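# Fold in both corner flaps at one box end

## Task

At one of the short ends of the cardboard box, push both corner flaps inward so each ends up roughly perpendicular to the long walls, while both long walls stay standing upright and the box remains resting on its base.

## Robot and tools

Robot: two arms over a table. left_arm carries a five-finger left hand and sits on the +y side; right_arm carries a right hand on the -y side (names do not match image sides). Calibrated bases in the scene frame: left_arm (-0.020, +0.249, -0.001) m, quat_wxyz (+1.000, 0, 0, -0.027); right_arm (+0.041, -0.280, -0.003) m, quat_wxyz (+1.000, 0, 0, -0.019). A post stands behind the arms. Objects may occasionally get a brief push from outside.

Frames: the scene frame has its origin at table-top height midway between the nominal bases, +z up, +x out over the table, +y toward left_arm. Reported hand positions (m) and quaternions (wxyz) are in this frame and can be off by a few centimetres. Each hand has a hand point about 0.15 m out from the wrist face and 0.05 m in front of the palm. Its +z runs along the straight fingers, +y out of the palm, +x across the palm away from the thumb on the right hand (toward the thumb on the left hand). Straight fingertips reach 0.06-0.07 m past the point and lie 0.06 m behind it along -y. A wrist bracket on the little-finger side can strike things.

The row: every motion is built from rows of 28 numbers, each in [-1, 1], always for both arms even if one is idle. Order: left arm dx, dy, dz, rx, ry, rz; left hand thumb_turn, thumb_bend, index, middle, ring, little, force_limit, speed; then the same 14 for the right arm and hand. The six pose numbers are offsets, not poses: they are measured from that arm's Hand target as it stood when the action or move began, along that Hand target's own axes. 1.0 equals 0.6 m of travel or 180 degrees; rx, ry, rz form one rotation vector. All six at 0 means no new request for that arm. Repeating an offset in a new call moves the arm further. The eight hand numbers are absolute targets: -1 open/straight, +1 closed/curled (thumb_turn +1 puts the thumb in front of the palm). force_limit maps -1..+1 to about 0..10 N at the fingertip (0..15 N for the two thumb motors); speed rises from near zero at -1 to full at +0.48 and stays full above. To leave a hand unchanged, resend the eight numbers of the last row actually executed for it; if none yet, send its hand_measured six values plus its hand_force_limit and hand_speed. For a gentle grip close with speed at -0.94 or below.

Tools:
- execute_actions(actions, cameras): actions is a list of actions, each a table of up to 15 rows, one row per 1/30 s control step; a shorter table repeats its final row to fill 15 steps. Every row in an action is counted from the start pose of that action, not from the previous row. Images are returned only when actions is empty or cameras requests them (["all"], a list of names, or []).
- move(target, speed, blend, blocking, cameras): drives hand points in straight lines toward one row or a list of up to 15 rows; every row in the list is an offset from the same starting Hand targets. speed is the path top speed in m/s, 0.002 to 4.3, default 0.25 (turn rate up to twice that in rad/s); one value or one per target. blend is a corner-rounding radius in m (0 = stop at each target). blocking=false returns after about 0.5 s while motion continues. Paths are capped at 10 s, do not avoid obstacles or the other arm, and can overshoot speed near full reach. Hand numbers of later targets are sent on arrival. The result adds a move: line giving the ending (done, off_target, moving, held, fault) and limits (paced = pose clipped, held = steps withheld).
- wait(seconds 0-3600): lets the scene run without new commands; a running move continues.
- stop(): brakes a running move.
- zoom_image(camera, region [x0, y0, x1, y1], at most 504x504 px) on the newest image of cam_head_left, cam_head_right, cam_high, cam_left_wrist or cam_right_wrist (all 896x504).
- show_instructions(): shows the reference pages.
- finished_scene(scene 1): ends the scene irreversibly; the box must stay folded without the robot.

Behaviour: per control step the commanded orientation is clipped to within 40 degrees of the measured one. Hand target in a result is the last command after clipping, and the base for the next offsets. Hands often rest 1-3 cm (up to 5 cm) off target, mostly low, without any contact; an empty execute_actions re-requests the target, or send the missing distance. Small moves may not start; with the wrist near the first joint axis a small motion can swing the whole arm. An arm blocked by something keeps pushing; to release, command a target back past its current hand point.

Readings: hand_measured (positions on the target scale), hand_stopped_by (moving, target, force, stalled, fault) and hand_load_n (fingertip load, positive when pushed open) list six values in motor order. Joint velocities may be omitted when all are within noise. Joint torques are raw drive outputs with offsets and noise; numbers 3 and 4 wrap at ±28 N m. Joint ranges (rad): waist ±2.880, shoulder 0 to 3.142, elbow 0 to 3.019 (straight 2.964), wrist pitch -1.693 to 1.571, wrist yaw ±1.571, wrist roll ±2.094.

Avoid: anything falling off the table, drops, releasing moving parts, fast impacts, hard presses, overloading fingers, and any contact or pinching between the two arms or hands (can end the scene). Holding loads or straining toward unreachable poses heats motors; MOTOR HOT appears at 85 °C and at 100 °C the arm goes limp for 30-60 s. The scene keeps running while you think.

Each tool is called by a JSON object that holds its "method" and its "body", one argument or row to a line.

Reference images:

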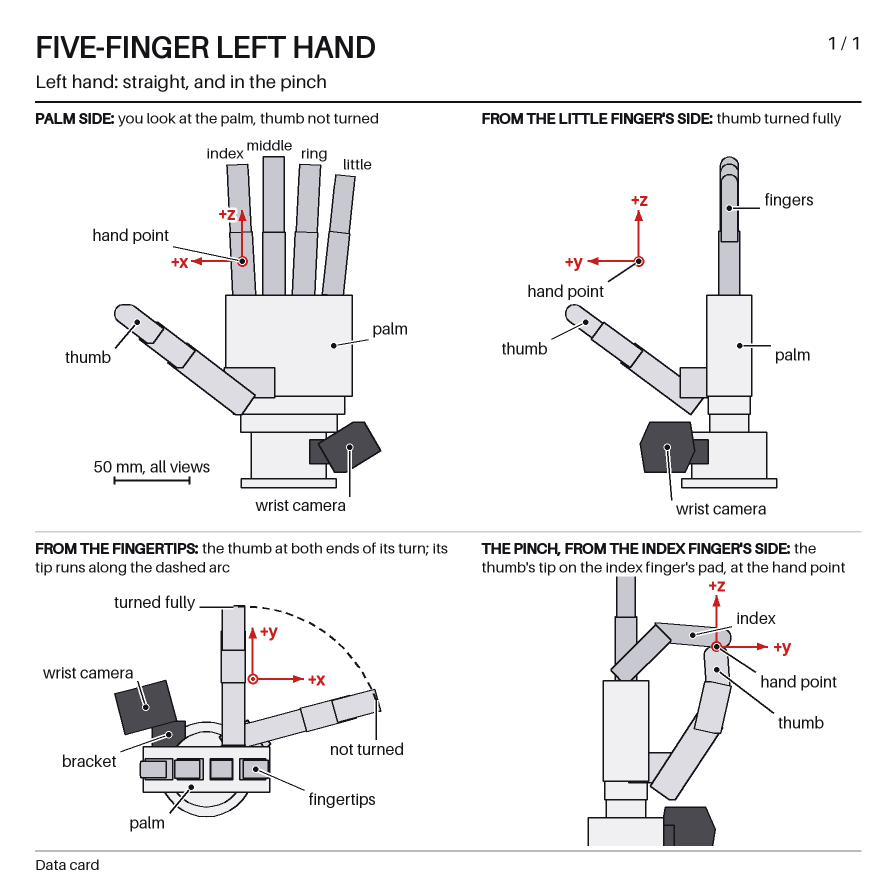

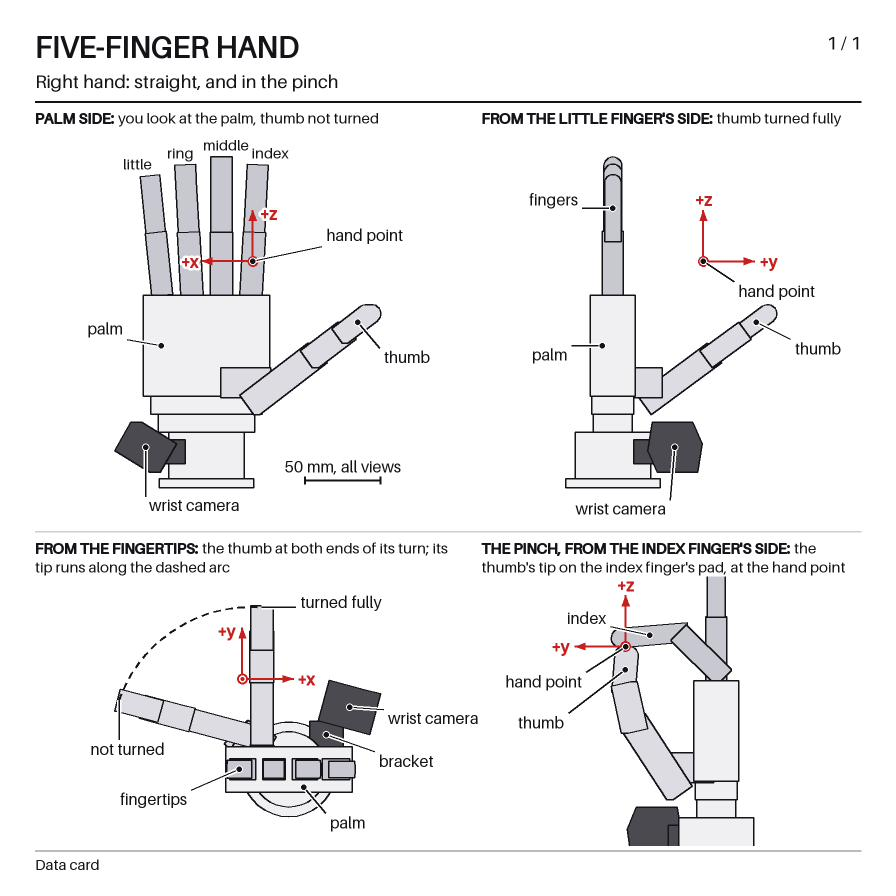

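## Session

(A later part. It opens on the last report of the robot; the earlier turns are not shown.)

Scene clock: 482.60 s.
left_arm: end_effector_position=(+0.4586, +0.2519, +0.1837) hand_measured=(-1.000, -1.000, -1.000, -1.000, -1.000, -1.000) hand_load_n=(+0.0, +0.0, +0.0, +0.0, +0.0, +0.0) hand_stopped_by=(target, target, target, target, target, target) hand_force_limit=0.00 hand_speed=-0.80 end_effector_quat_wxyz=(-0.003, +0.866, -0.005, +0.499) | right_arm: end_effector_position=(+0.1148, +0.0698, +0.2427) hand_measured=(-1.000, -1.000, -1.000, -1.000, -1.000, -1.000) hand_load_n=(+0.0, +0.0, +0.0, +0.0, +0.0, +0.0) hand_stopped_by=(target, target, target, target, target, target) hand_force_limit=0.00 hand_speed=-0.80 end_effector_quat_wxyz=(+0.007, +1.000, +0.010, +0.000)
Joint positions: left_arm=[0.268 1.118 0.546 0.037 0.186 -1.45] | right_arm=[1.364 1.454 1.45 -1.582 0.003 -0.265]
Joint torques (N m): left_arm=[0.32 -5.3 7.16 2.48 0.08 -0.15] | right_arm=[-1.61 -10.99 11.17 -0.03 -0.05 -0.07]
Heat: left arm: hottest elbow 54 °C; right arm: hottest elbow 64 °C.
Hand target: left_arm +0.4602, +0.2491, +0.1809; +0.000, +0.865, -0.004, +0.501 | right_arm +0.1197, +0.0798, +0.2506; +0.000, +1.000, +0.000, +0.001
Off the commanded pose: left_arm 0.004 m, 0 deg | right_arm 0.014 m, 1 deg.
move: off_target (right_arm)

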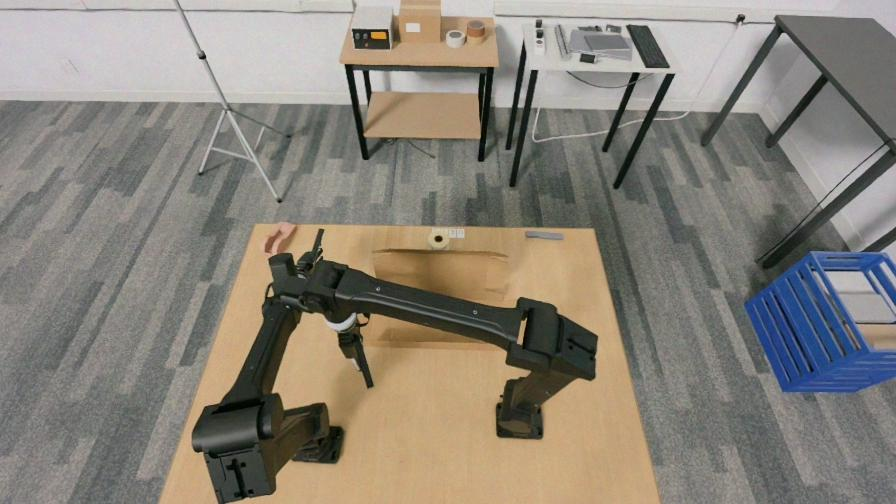

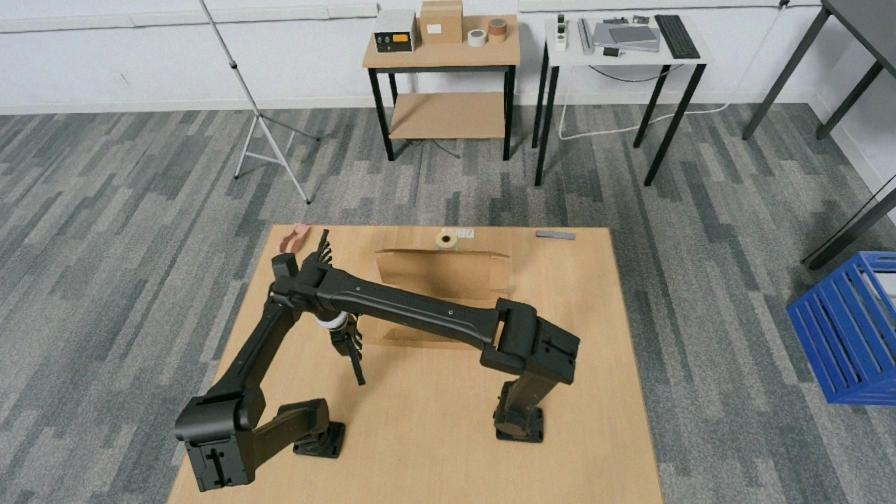

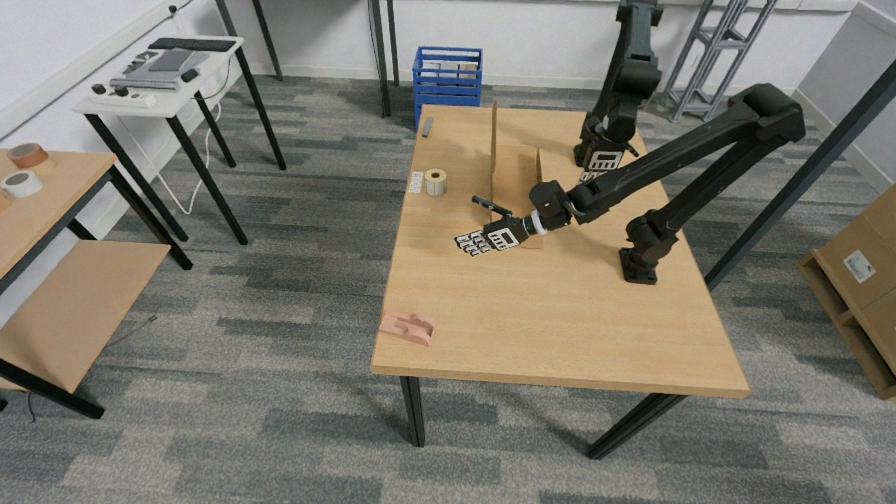

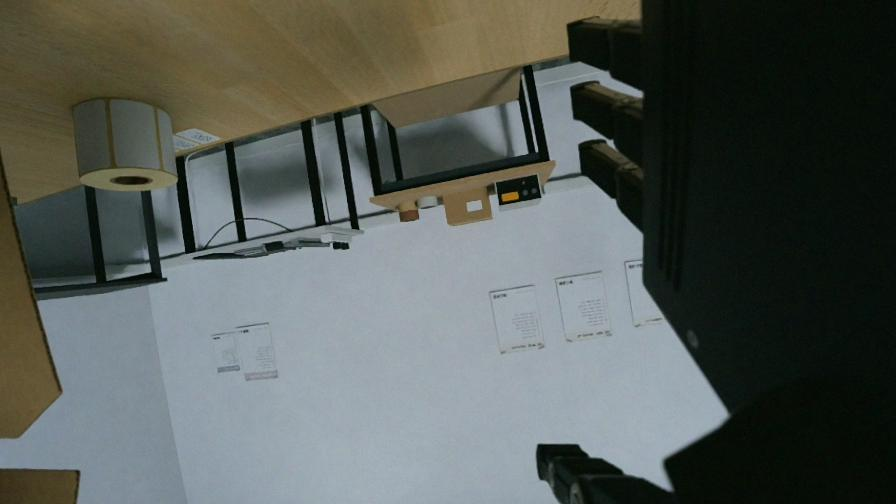

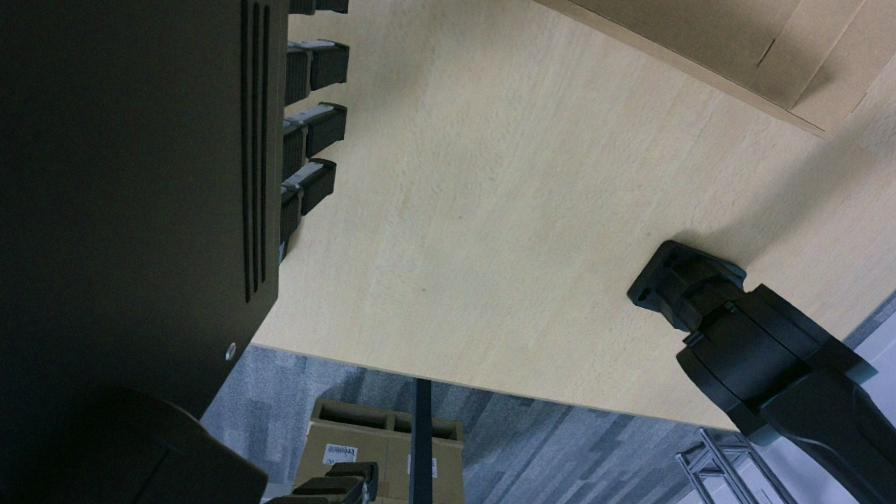

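{"method": "move", "body": {
  "target": [
    [-0.075,-0.033,-0.265,-0.13,-0.13,0.225,-1,-1,-1,0.9,0.9,0.9,0,-0.2,0.167,0.717,-0.083,0,0,0,-1,-1,-1,-1,-1,-1,0,-0.8],
    [-0.246,0.192,-0.493,-0.2597,-0.2597,0.450,-1,-1,-1,0.9,0.9,0.9,0,-0.2,0.167,0.717,-0.083,0,0,0,-1,-1,-1,-1,-1,-1,0,-0.8]
  ],
  "speed": 0.2,
  "blend": 0.02,
  "cameras": ["all"]
}}

Scene clock: 594.17 s.
left_arm: end_effector_position=(+0.1227, +0.1398, +0.1879) hand_measured=(-1.000, -1.000, -1.000, +0.900, +0.900, +0.900) hand_load_n=(+0.0, +0.0, +0.0, +0.0, +0.0, +0.0) hand_stopped_by=(target, target, target, target, target, target) hand_force_limit=0.00 hand_speed=-0.20 end_effector_quat_wxyz=(+0.003, +0.704, -0.710, -0.007) | right_arm: end_effector_position=(+0.2198, -0.3487, +0.2936) hand_measured=(-1.000, -1.000, -1.000, -1.000, -1.000, -1.000) hand_load_n=(+0.0, +0.0, +0.0, +0.0, +0.0, +0.0) hand_stopped_by=(target, target, target, target, target, target) hand_force_limit=0.00 hand_speed=-0.80 end_effector_quat_wxyz=(+0.020, +0.994, -0.014, +0.109)
Joint positions: left_arm=[-0.316 0.901 0.867 -1.552 -0.001 -0.359] | right_arm=[0.033 0.753 1.083 -1.684 0.043 -1.551]
Joint torques (N m): left_arm=[0.44 -1.67 10.18 -0.29 -0.06 -0.11] | right_arm=[-1.55 -2.14 9.24 0.42 0.05 -0.24]
Heat: left arm: hottest elbow 46 °C; right arm: hottest elbow 62 °C.
Hand target: left_arm +0.1294, +0.1360, +0.1995; -0.003, +0.704, -0.710, -0.001 | right_arm +0.2194, -0.3506, +0.3003; +0.000, +1.000, -0.001, +0.001
Off the commanded pose: left_arm 0.014 m, 1 deg | right_arm 0.007 m, 13 deg.
joint sent to its limit (right arm) — joint 4 (wrist pitch), lower limit. The joint targets are off in orientation, not in position.
move: off_target (left_arm, right_arm)

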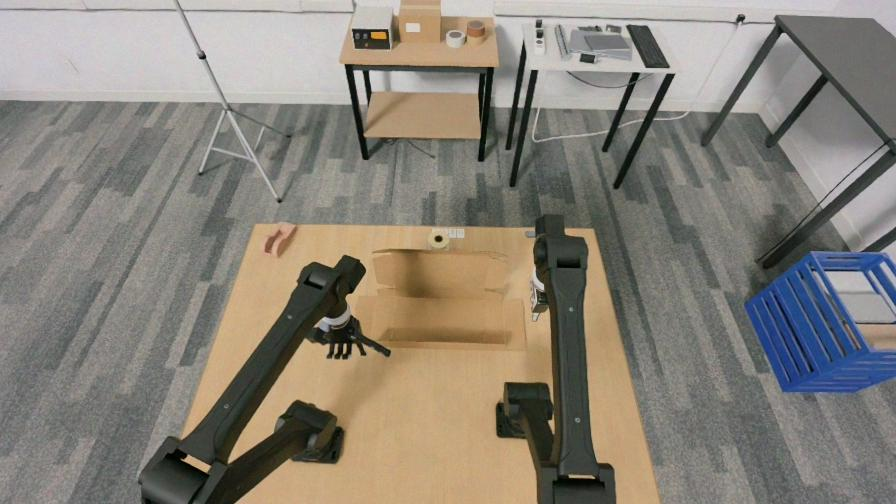

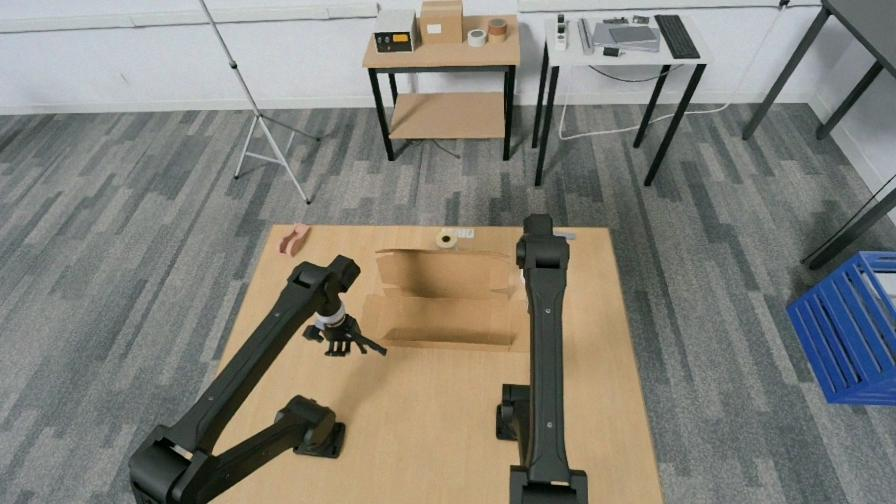

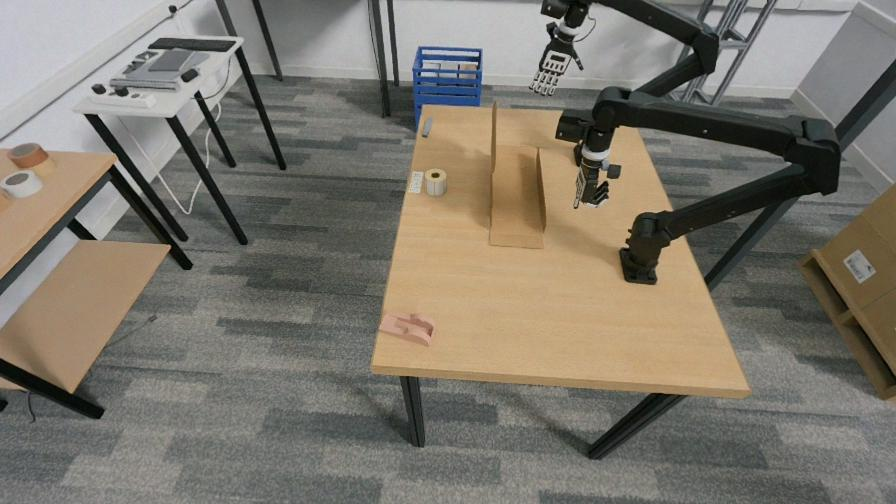

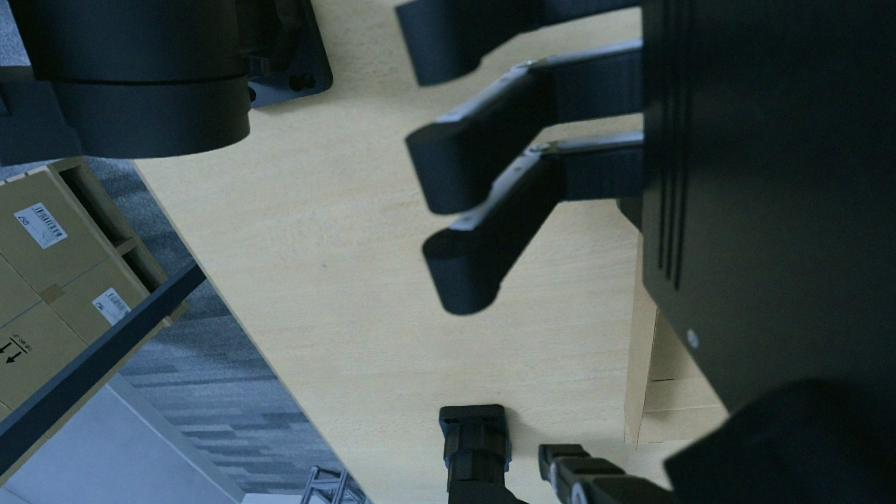

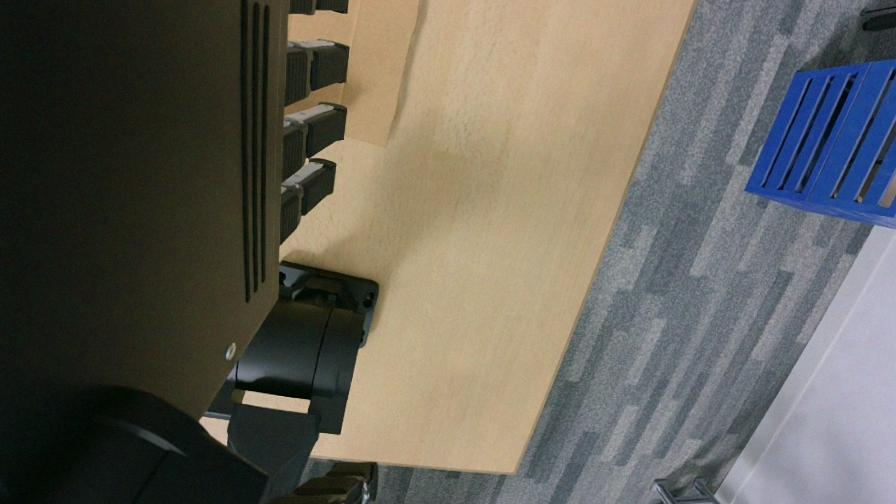

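{"method": "zoom_image", "body": {
  "camera": "cam_head_left",
  "region": [300, 250, 440, 390]
}}

{"method": "zoom_image", "body": {
  "camera": "cam_high",
  "region": [480, 100, 660, 260]
}}

Scaled by 3.600.

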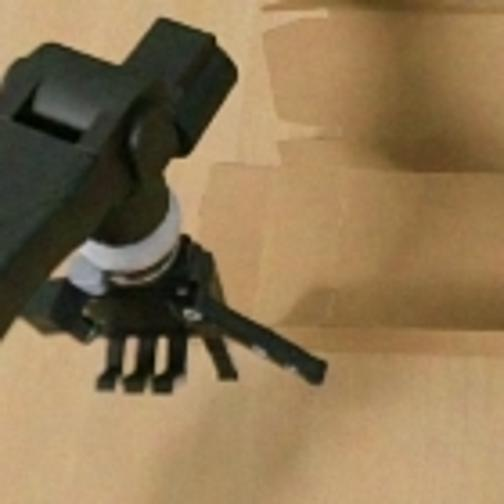

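Scaled by 2.800.

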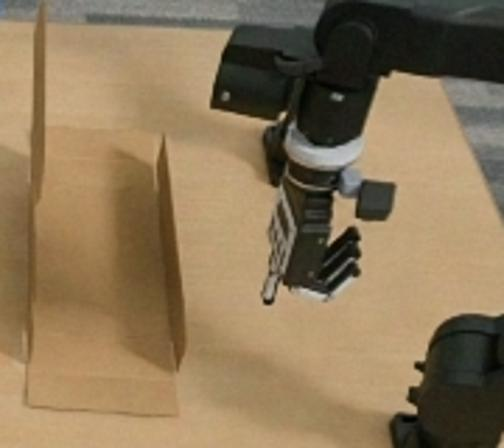

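{"method": "move", "body": {
  "target": [0,0,0.165,0,0,0,-1,-1,-1,0.9,0.9,0.9,0,-0.2,0,0,0,0,0,0,-1,-1,-1,-1,-1,-1,0,-0.8],
  "speed": 0.12,
  "cameras": ["cam_head_left","cam_head_right","cam_high"]
}}

{"method": "zoom_image", "body": {
  "camera": "cam_head_left",
  "region": [300, 250, 440, 390]
}}

{"method": "zoom_image", "body": {
  "camera": "cam_high",
  "region": [480, 100, 660, 260]
}}

Scene clock: 618.77 s.
left_arm: end_effector_position=(+0.1286, +0.1377, +0.1044) hand_measured=(-1.000, -1.000, -1.000, +0.900, +0.900, +0.900) hand_load_n=(+0.0, +0.0, +0.0, +0.0, +0.0, +0.0) hand_stopped_by=(target, target, target, target, target, target) hand_force_limit=0.00 hand_speed=-0.20 end_effector_quat_wxyz=(-0.001, +0.704, -0.710, +0.000) | right_arm: end_effector_position=(+0.2198, -0.3487, +0.2936) hand_measured=(-1.000, -1.000, -1.000, -1.000, -1.000, -1.000) hand_load_n=(+0.0, +0.0, +0.0, +0.0, +0.0, +0.0) hand_stopped_by=(target, target, target, target, target, target) hand_force_limit=0.00 hand_speed=-0.80 end_effector_quat_wxyz=(+0.020, +0.994, -0.014, +0.109)
Joint positions: left_arm=[-0.316 0.948 0.672 -1.294 -0.002 -0.36] | right_arm=[0.033 0.753 1.083 -1.684 0.043 -1.551]
Joint torques (N m): left_arm=[0.26 -1.96 6.8 0.5 -0.05 -0.07] | right_arm=[-1.32 -1.9 9.21 0.49 0.09 -0.26]
Heat: left arm: hottest elbow 47 °C; right arm: hottest elbow 65 °C.
Hand target: left_arm +0.1295, +0.1366, +0.1004; -0.003, +0.704, -0.710, -0.001 | right_arm +0.2194, -0.3506, +0.3003; +0.000, +1.000, -0.001, +0.001
Off the commanded pose: left_arm 0.004 m, 0 deg | right_arm 0.007 m, 13 deg.
joint sent to its limit (right arm) — joint 4 (wrist pitch), lower limit. The joint targets are off in orientation, not in position.
move: done

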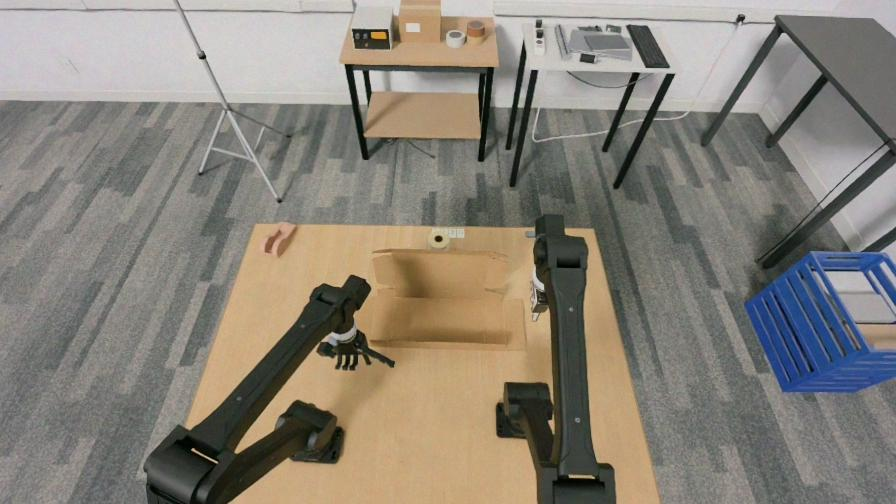

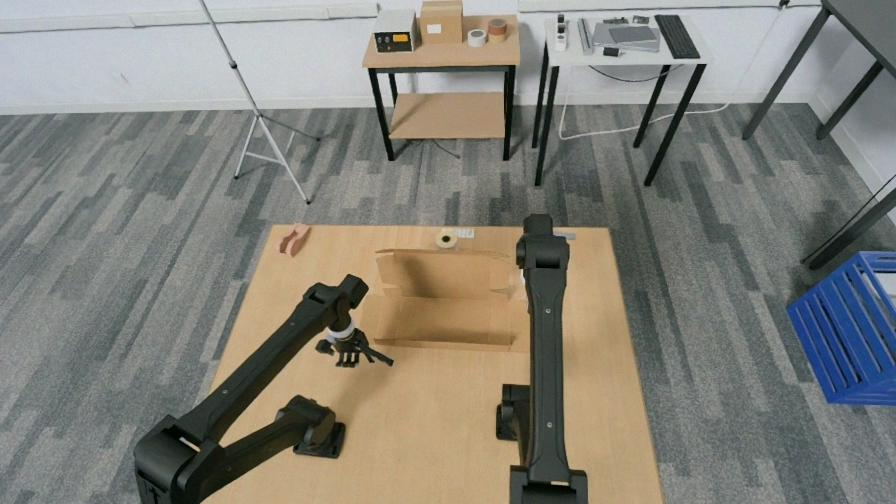

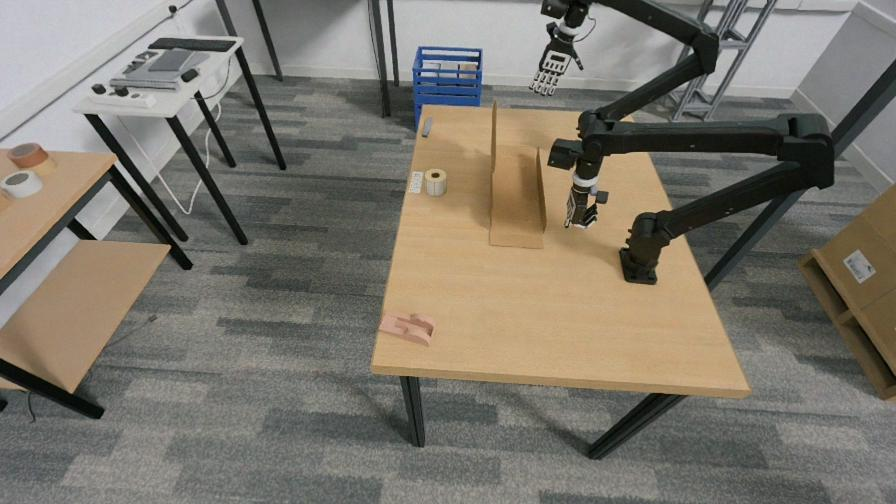

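Scaled by 3.600.

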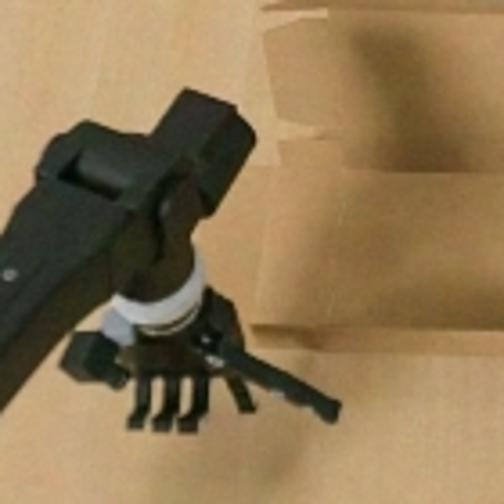

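Scaled by 2.800.

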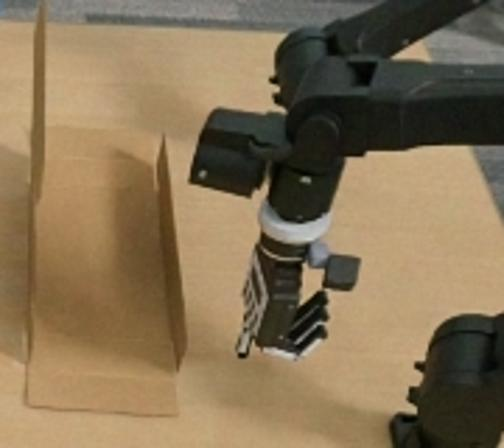

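{"method": "move", "body": {
  "target": [
    [0.0177,0,0.029,0,0,0,-1,-1,-1,0.9,0.9,0.9,0,-0.2,0,0,0,0,0,0,-1,-1,-1,-1,-1,-1,0,-0.8],
    [0.020,-0.1225,0.029,0,0,0,-1,-1,-1,0.9,0.9,0.9,0,-0.2,0,0,0,0,0,0,-1,-1,-1,-1,-1,-1,0,-0.8]
  ],
  "speed": 0.08,
  "cameras": ["cam_head_left","cam_head_right","cam_high"]
}}

{"method": "zoom_image", "body": {
  "camera": "cam_head_left",
  "region": [300, 250, 440, 390]
}}

{"method": "zoom_image", "body": {
  "camera": "cam_high",
  "region": [480, 100, 660, 260]
}}

Scene clock: 662.80 s.
left_arm: end_effector_position=(+0.1837, +0.1275, +0.0754) hand_measured=(-1.000, -1.000, -1.000, +0.900, +0.900, +0.900) hand_load_n=(+0.0, +0.0, +0.0, +0.0, +0.0, +0.0) hand_stopped_by=(target, target, target, target, target, target) hand_force_limit=0.00 hand_speed=-0.20 end_effector_quat_wxyz=(+0.007, +0.704, -0.710, -0.018) | right_arm: end_effector_position=(+0.2198, -0.3487, +0.2936) hand_measured=(-1.000, -1.000, -1.000, -1.000, -1.000, -1.000) hand_load_n=(+0.0, +0.0, +0.0, +0.0, +0.0, +0.0) hand_stopped_by=(target, target, target, target, target, target) hand_force_limit=0.00 hand_speed=-0.80 end_effector_quat_wxyz=(+0.020, +0.994, -0.014, +0.109)
Joint positions: left_arm=[-0.28 1.192 0.746 -1.164 -0.004 -0.325] | right_arm=[0.033 0.753 1.083 -1.684 0.043 -1.551]
Joint torques (N m): left_arm=[1.14 -4.84 9.39 0.38 0.06 0.1] | right_arm=[-1.73 -1.67 9.33 0.5 0.07 -0.27]
Heat: left arm: hottest elbow 48 °C; right arm: hottest elbow 66 °C.
Hand target: left_arm +0.2030, +0.1241, +0.0831; -0.003, +0.704, -0.710, -0.001 | right_arm +0.2194, -0.3506, +0.3003; +0.000, +1.000, -0.001, +0.001
Off the commanded pose: left_arm 0.021 m, 2 deg | right_arm 0.007 m, 13 deg.
joint sent to its limit (right arm) — joint 4 (wrist pitch), lower limit. The joint targets are off in orientation, not in position.
move: off_target (left_arm)

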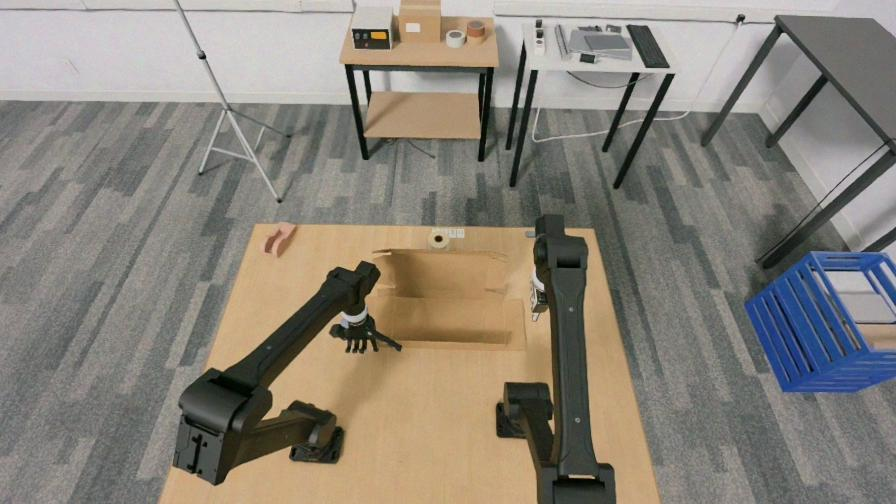

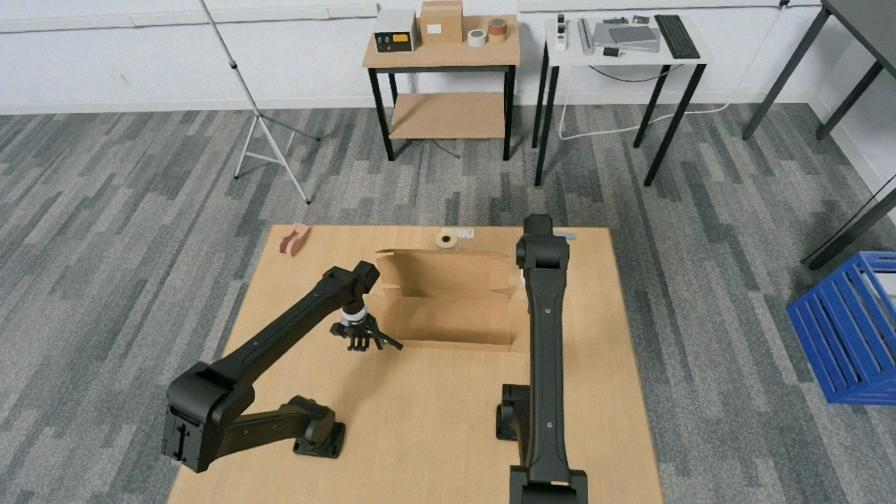

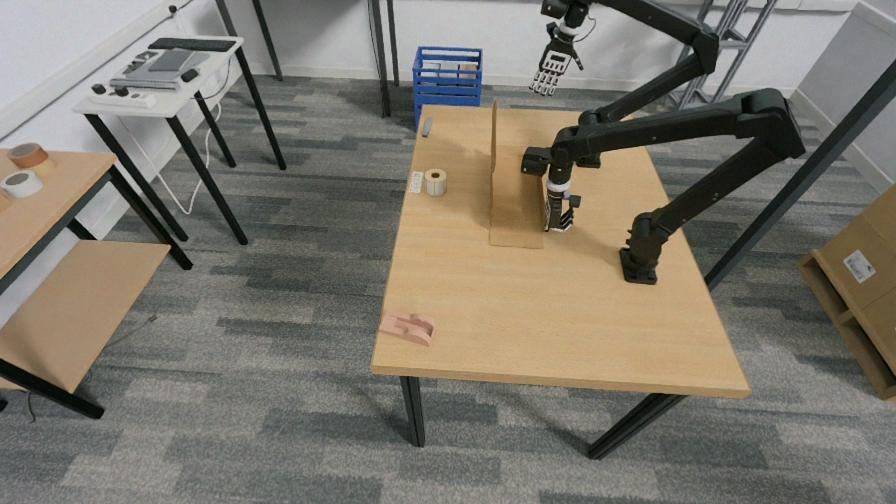

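Scaled by 3.600.

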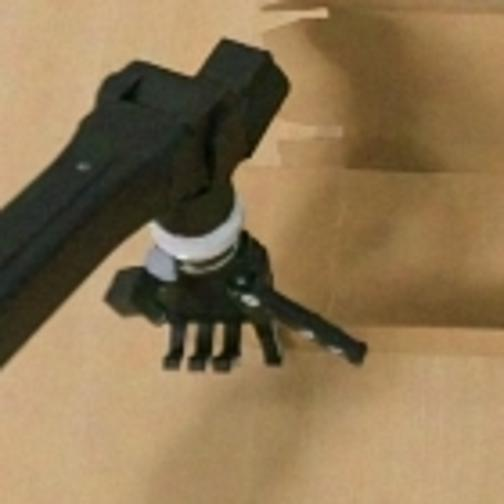

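Scaled by 2.800.

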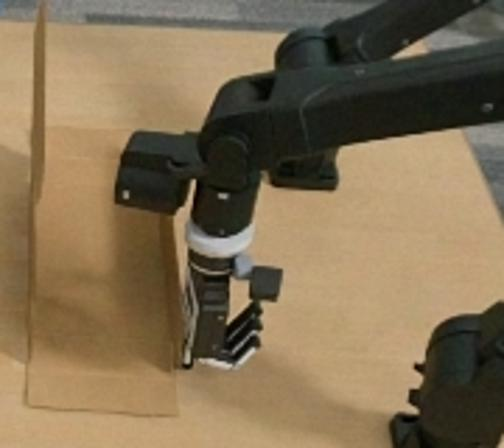

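{"method": "move", "body": {
  "target": [0.0133,-0.0367,-0.0117,0,0,0,-1,-1,-1,0.9,0.9,0.9,0,-0.2,0,0,0,0,0,0,-1,-1,-1,-1,-1,-1,0,-0.8],
  "speed": 0.08,
  "cameras": ["cam_head_left","cam_head_right","cam_high"]
}}

{"method": "zoom_image", "body": {
  "camera": "cam_head_left",
  "region": [300, 250, 440, 390]
}}

{"method": "zoom_image", "body": {
  "camera": "cam_high",
  "region": [480, 100, 660, 260]
}}

Scene clock: 674.30 s.
left_arm: end_effector_position=(+0.2085, +0.1189, +0.0825) hand_measured=(-1.000, -1.000, -1.000, +0.900, +0.900, +0.900) hand_load_n=(+0.0, +0.0, +0.0, +0.0, +0.0, +0.0) hand_stopped_by=(target, target, target, target, target, target) hand_force_limit=0.00 hand_speed=-0.20 end_effector_quat_wxyz=(+0.004, +0.704, -0.710, -0.013) | right_arm: end_effector_position=(+0.2198, -0.3487, +0.2936) hand_measured=(-1.000, -1.000, -1.000, -1.000, -1.000, -1.000) hand_load_n=(+0.0, -0.5, +0.0, +0.5, +0.0, +0.0) hand_stopped_by=(target, target, target, target, target, target) hand_force_limit=0.00 hand_speed=-0.80 end_effector_quat_wxyz=(+0.020, +0.994, -0.014, +0.109)
Joint positions: left_arm=[-0.28 1.248 0.814 -1.164 -0.004 -0.325] | right_arm=[0.033 0.753 1.083 -1.684 0.043 -1.551]
Joint torques (N m): left_arm=[0.85 -5.66 9.31 0.05 0.08 0.05] | right_arm=[-1.61 -1.9 9.31 0.49 0.07 -0.28]
Heat: left arm: hottest elbow 50 °C; right arm: hottest elbow 66 °C.
Hand target: left_arm +0.2251, +0.1159, +0.0902; -0.003, +0.704, -0.710, -0.001 | right_arm +0.2194, -0.3506, +0.3003; +0.000, +1.000, -0.001, +0.001
Off the commanded pose: left_arm 0.018 m, 2 deg | right_arm 0.007 m, 13 deg.
joint sent to its limit (right arm) — joint 4 (wrist pitch), lower limit. The joint targets are off in orientation, not in position.
move: off_target (left_arm)

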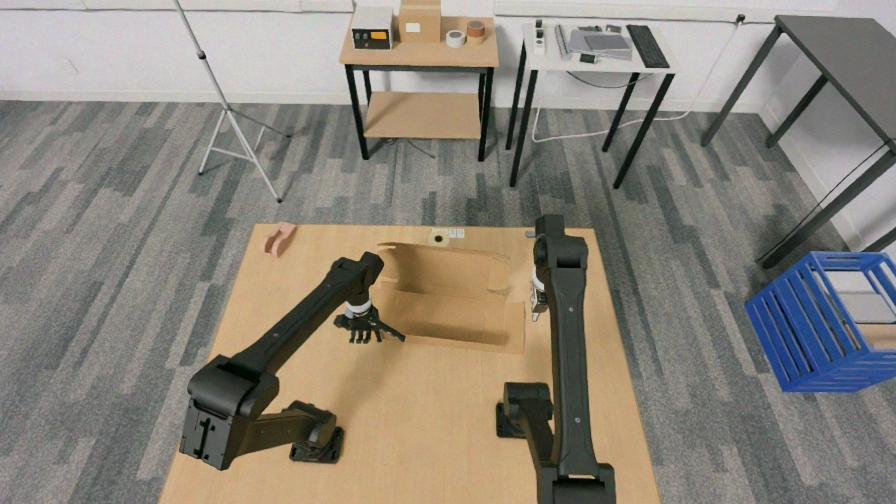

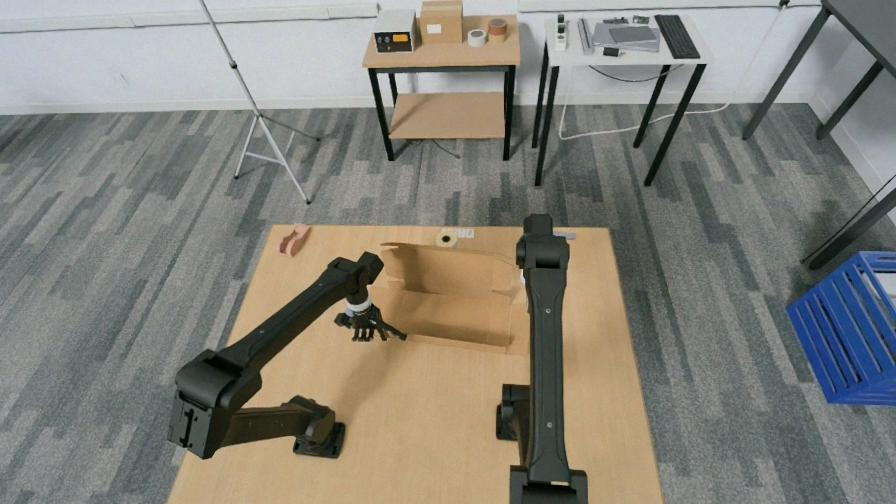

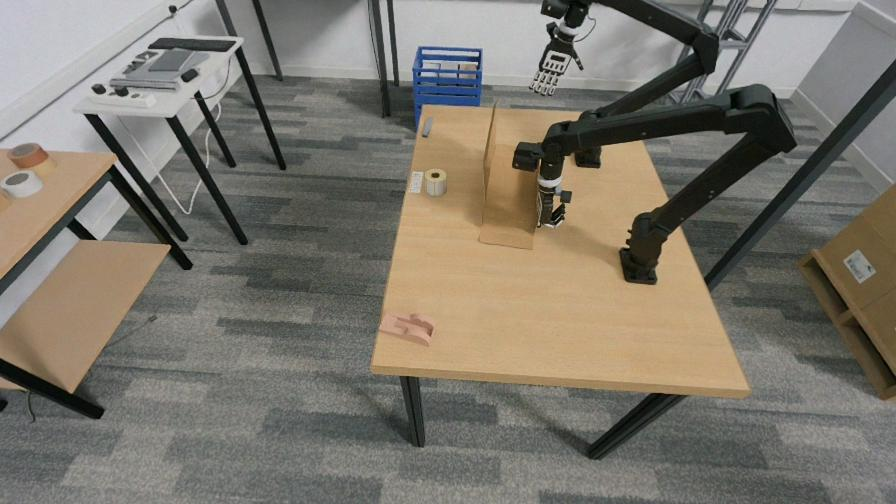

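Scaled by 3.600.

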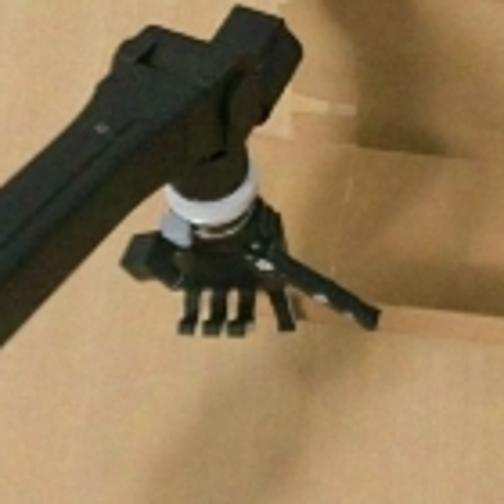

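Scaled by 2.800.

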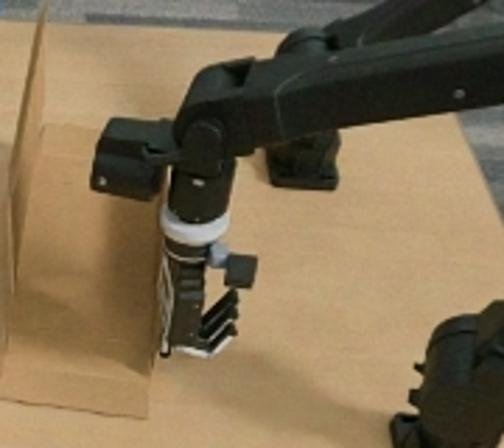

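{"method": "move", "body": {
  "target": [
    [0,0.083,0,0,0,0,1,-1,-1,0.9,0.9,0.9,0,-0.2,0,0,0,0,0,0,-1,-1,-1,-1,-1,-1,0,-0.8],
    [-0.09,0.158,-0.217,0,0.138,0,1,-1,-1,0.9,0.9,0.9,0,-0.2,0,0,0,0,0,0,-1,-1,-1,-1,-1,-1,0,-0.8]
  ],
  "speed": 0.15,
  "cameras": ["all"]
}}

{"method": "zoom_image", "body": {
  "camera": "cam_head_left",
  "region": [350, 230, 540, 370]
}}

{"method": "zoom_image", "body": {
  "camera": "cam_high",
  "region": [470, 90, 590, 260]
}}

Scene clock: 814.47 s.
left_arm: end_effector_position=(+0.1223, +0.1672, +0.2070) hand_measured=(+1.000, -1.000, -1.000, +0.900, +0.900, +0.900) hand_load_n=(+0.0, +0.0, +0.0, +0.0, +0.0, +0.0) hand_stopped_by=(target, target, target, target, target, target) hand_force_limit=0.00 hand_speed=-0.20 end_effector_quat_wxyz=(+0.161, +0.690, -0.692, +0.139) | right_arm: end_effector_position=(+0.2198, -0.3487, +0.2936) hand_measured=(-1.000, -1.000, -1.000, -1.000, -1.000, -1.000) hand_load_n=(+0.0, +0.0, +0.0, +0.0, +0.0, +0.0) hand_stopped_by=(target, target, target, target, target, target) hand_force_limit=0.00 hand_speed=-0.80 end_effector_quat_wxyz=(+0.020, +0.994, -0.014, +0.109)
Joint positions: left_arm=[0.183 0.888 0.826 -1.602 0.42 0.152] | right_arm=[0.033 0.753 1.083 -1.684 0.043 -1.551]
Joint torques (N m): left_arm=[1.26 -1.9 10.21 -0.47 0.72 0.11] | right_arm=[-1.32 -1.73 9.22 0.42 0.06 -0.24]
Heat: left arm: hottest elbow 54 °C; right arm: hottest elbow 65 °C.
Hand target: left_arm +0.1304, +0.1699, +0.2205; +0.150, +0.688, -0.694, +0.150 | right_arm +0.2194, -0.3506, +0.3003; +0.000, +1.000, -0.001, +0.001
Off the commanded pose: left_arm 0.016 m, 2 deg | right_arm 0.007 m, 13 deg.
joint sent to its limit (right arm) — joint 4 (wrist pitch), lower limit. The joint targets are off in orientation, not in position.
move: off_target (left_arm)

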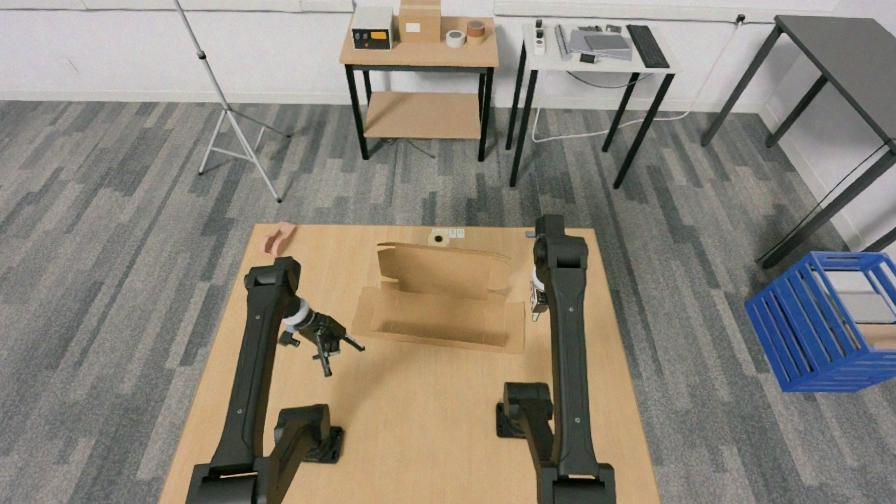

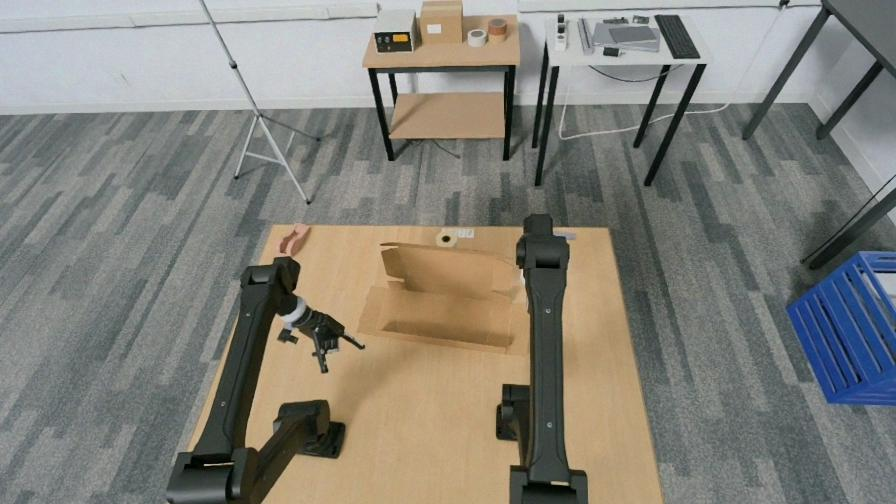

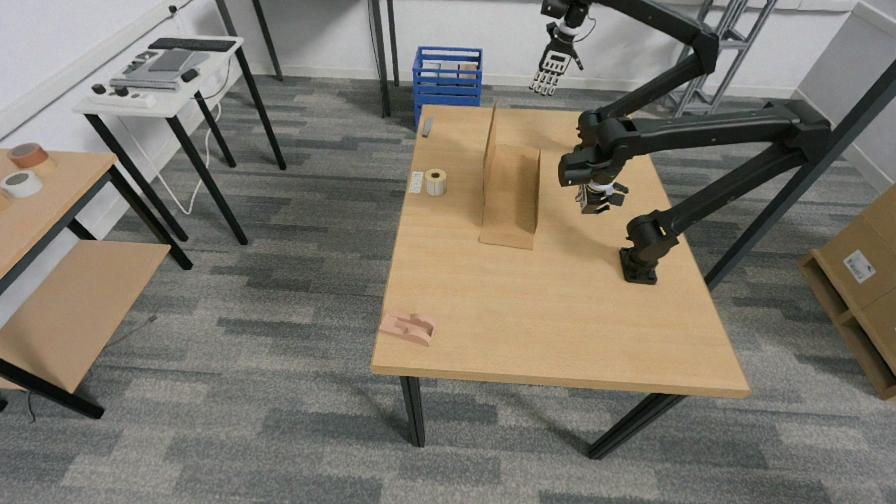

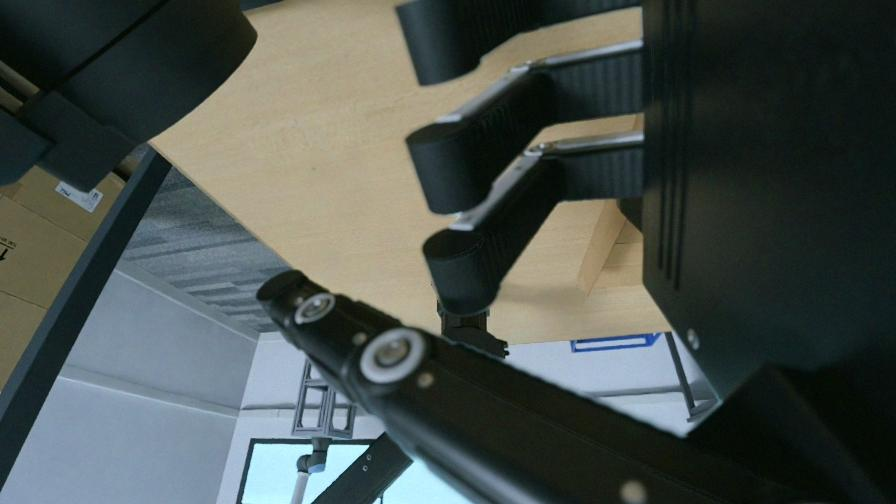

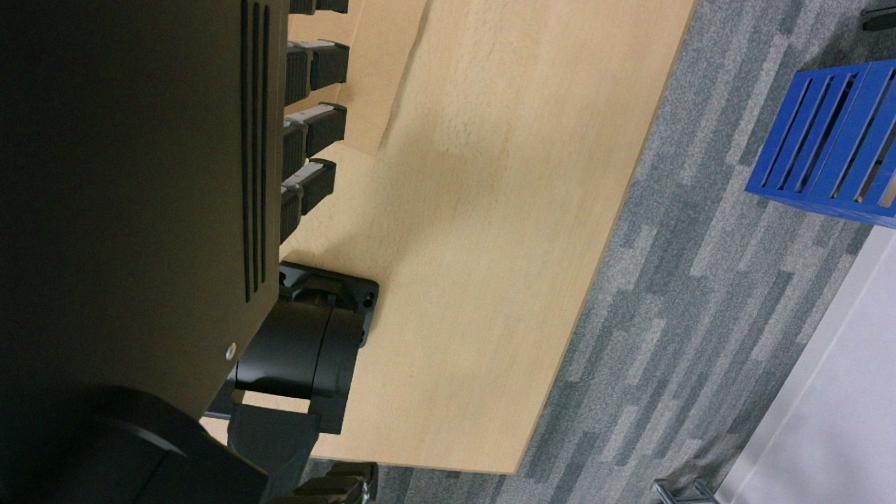

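Scaled by 2.653.

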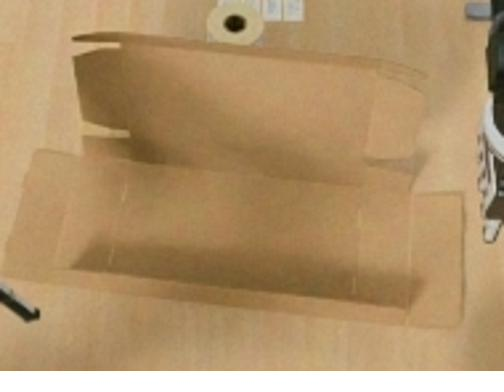

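Scaled by 2.965.

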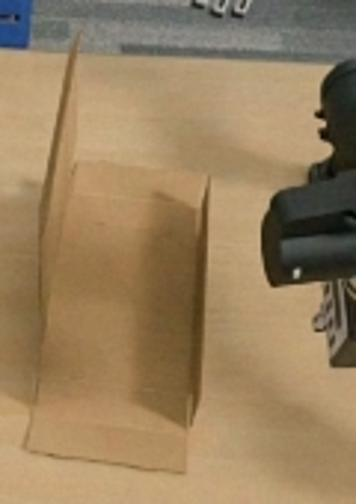

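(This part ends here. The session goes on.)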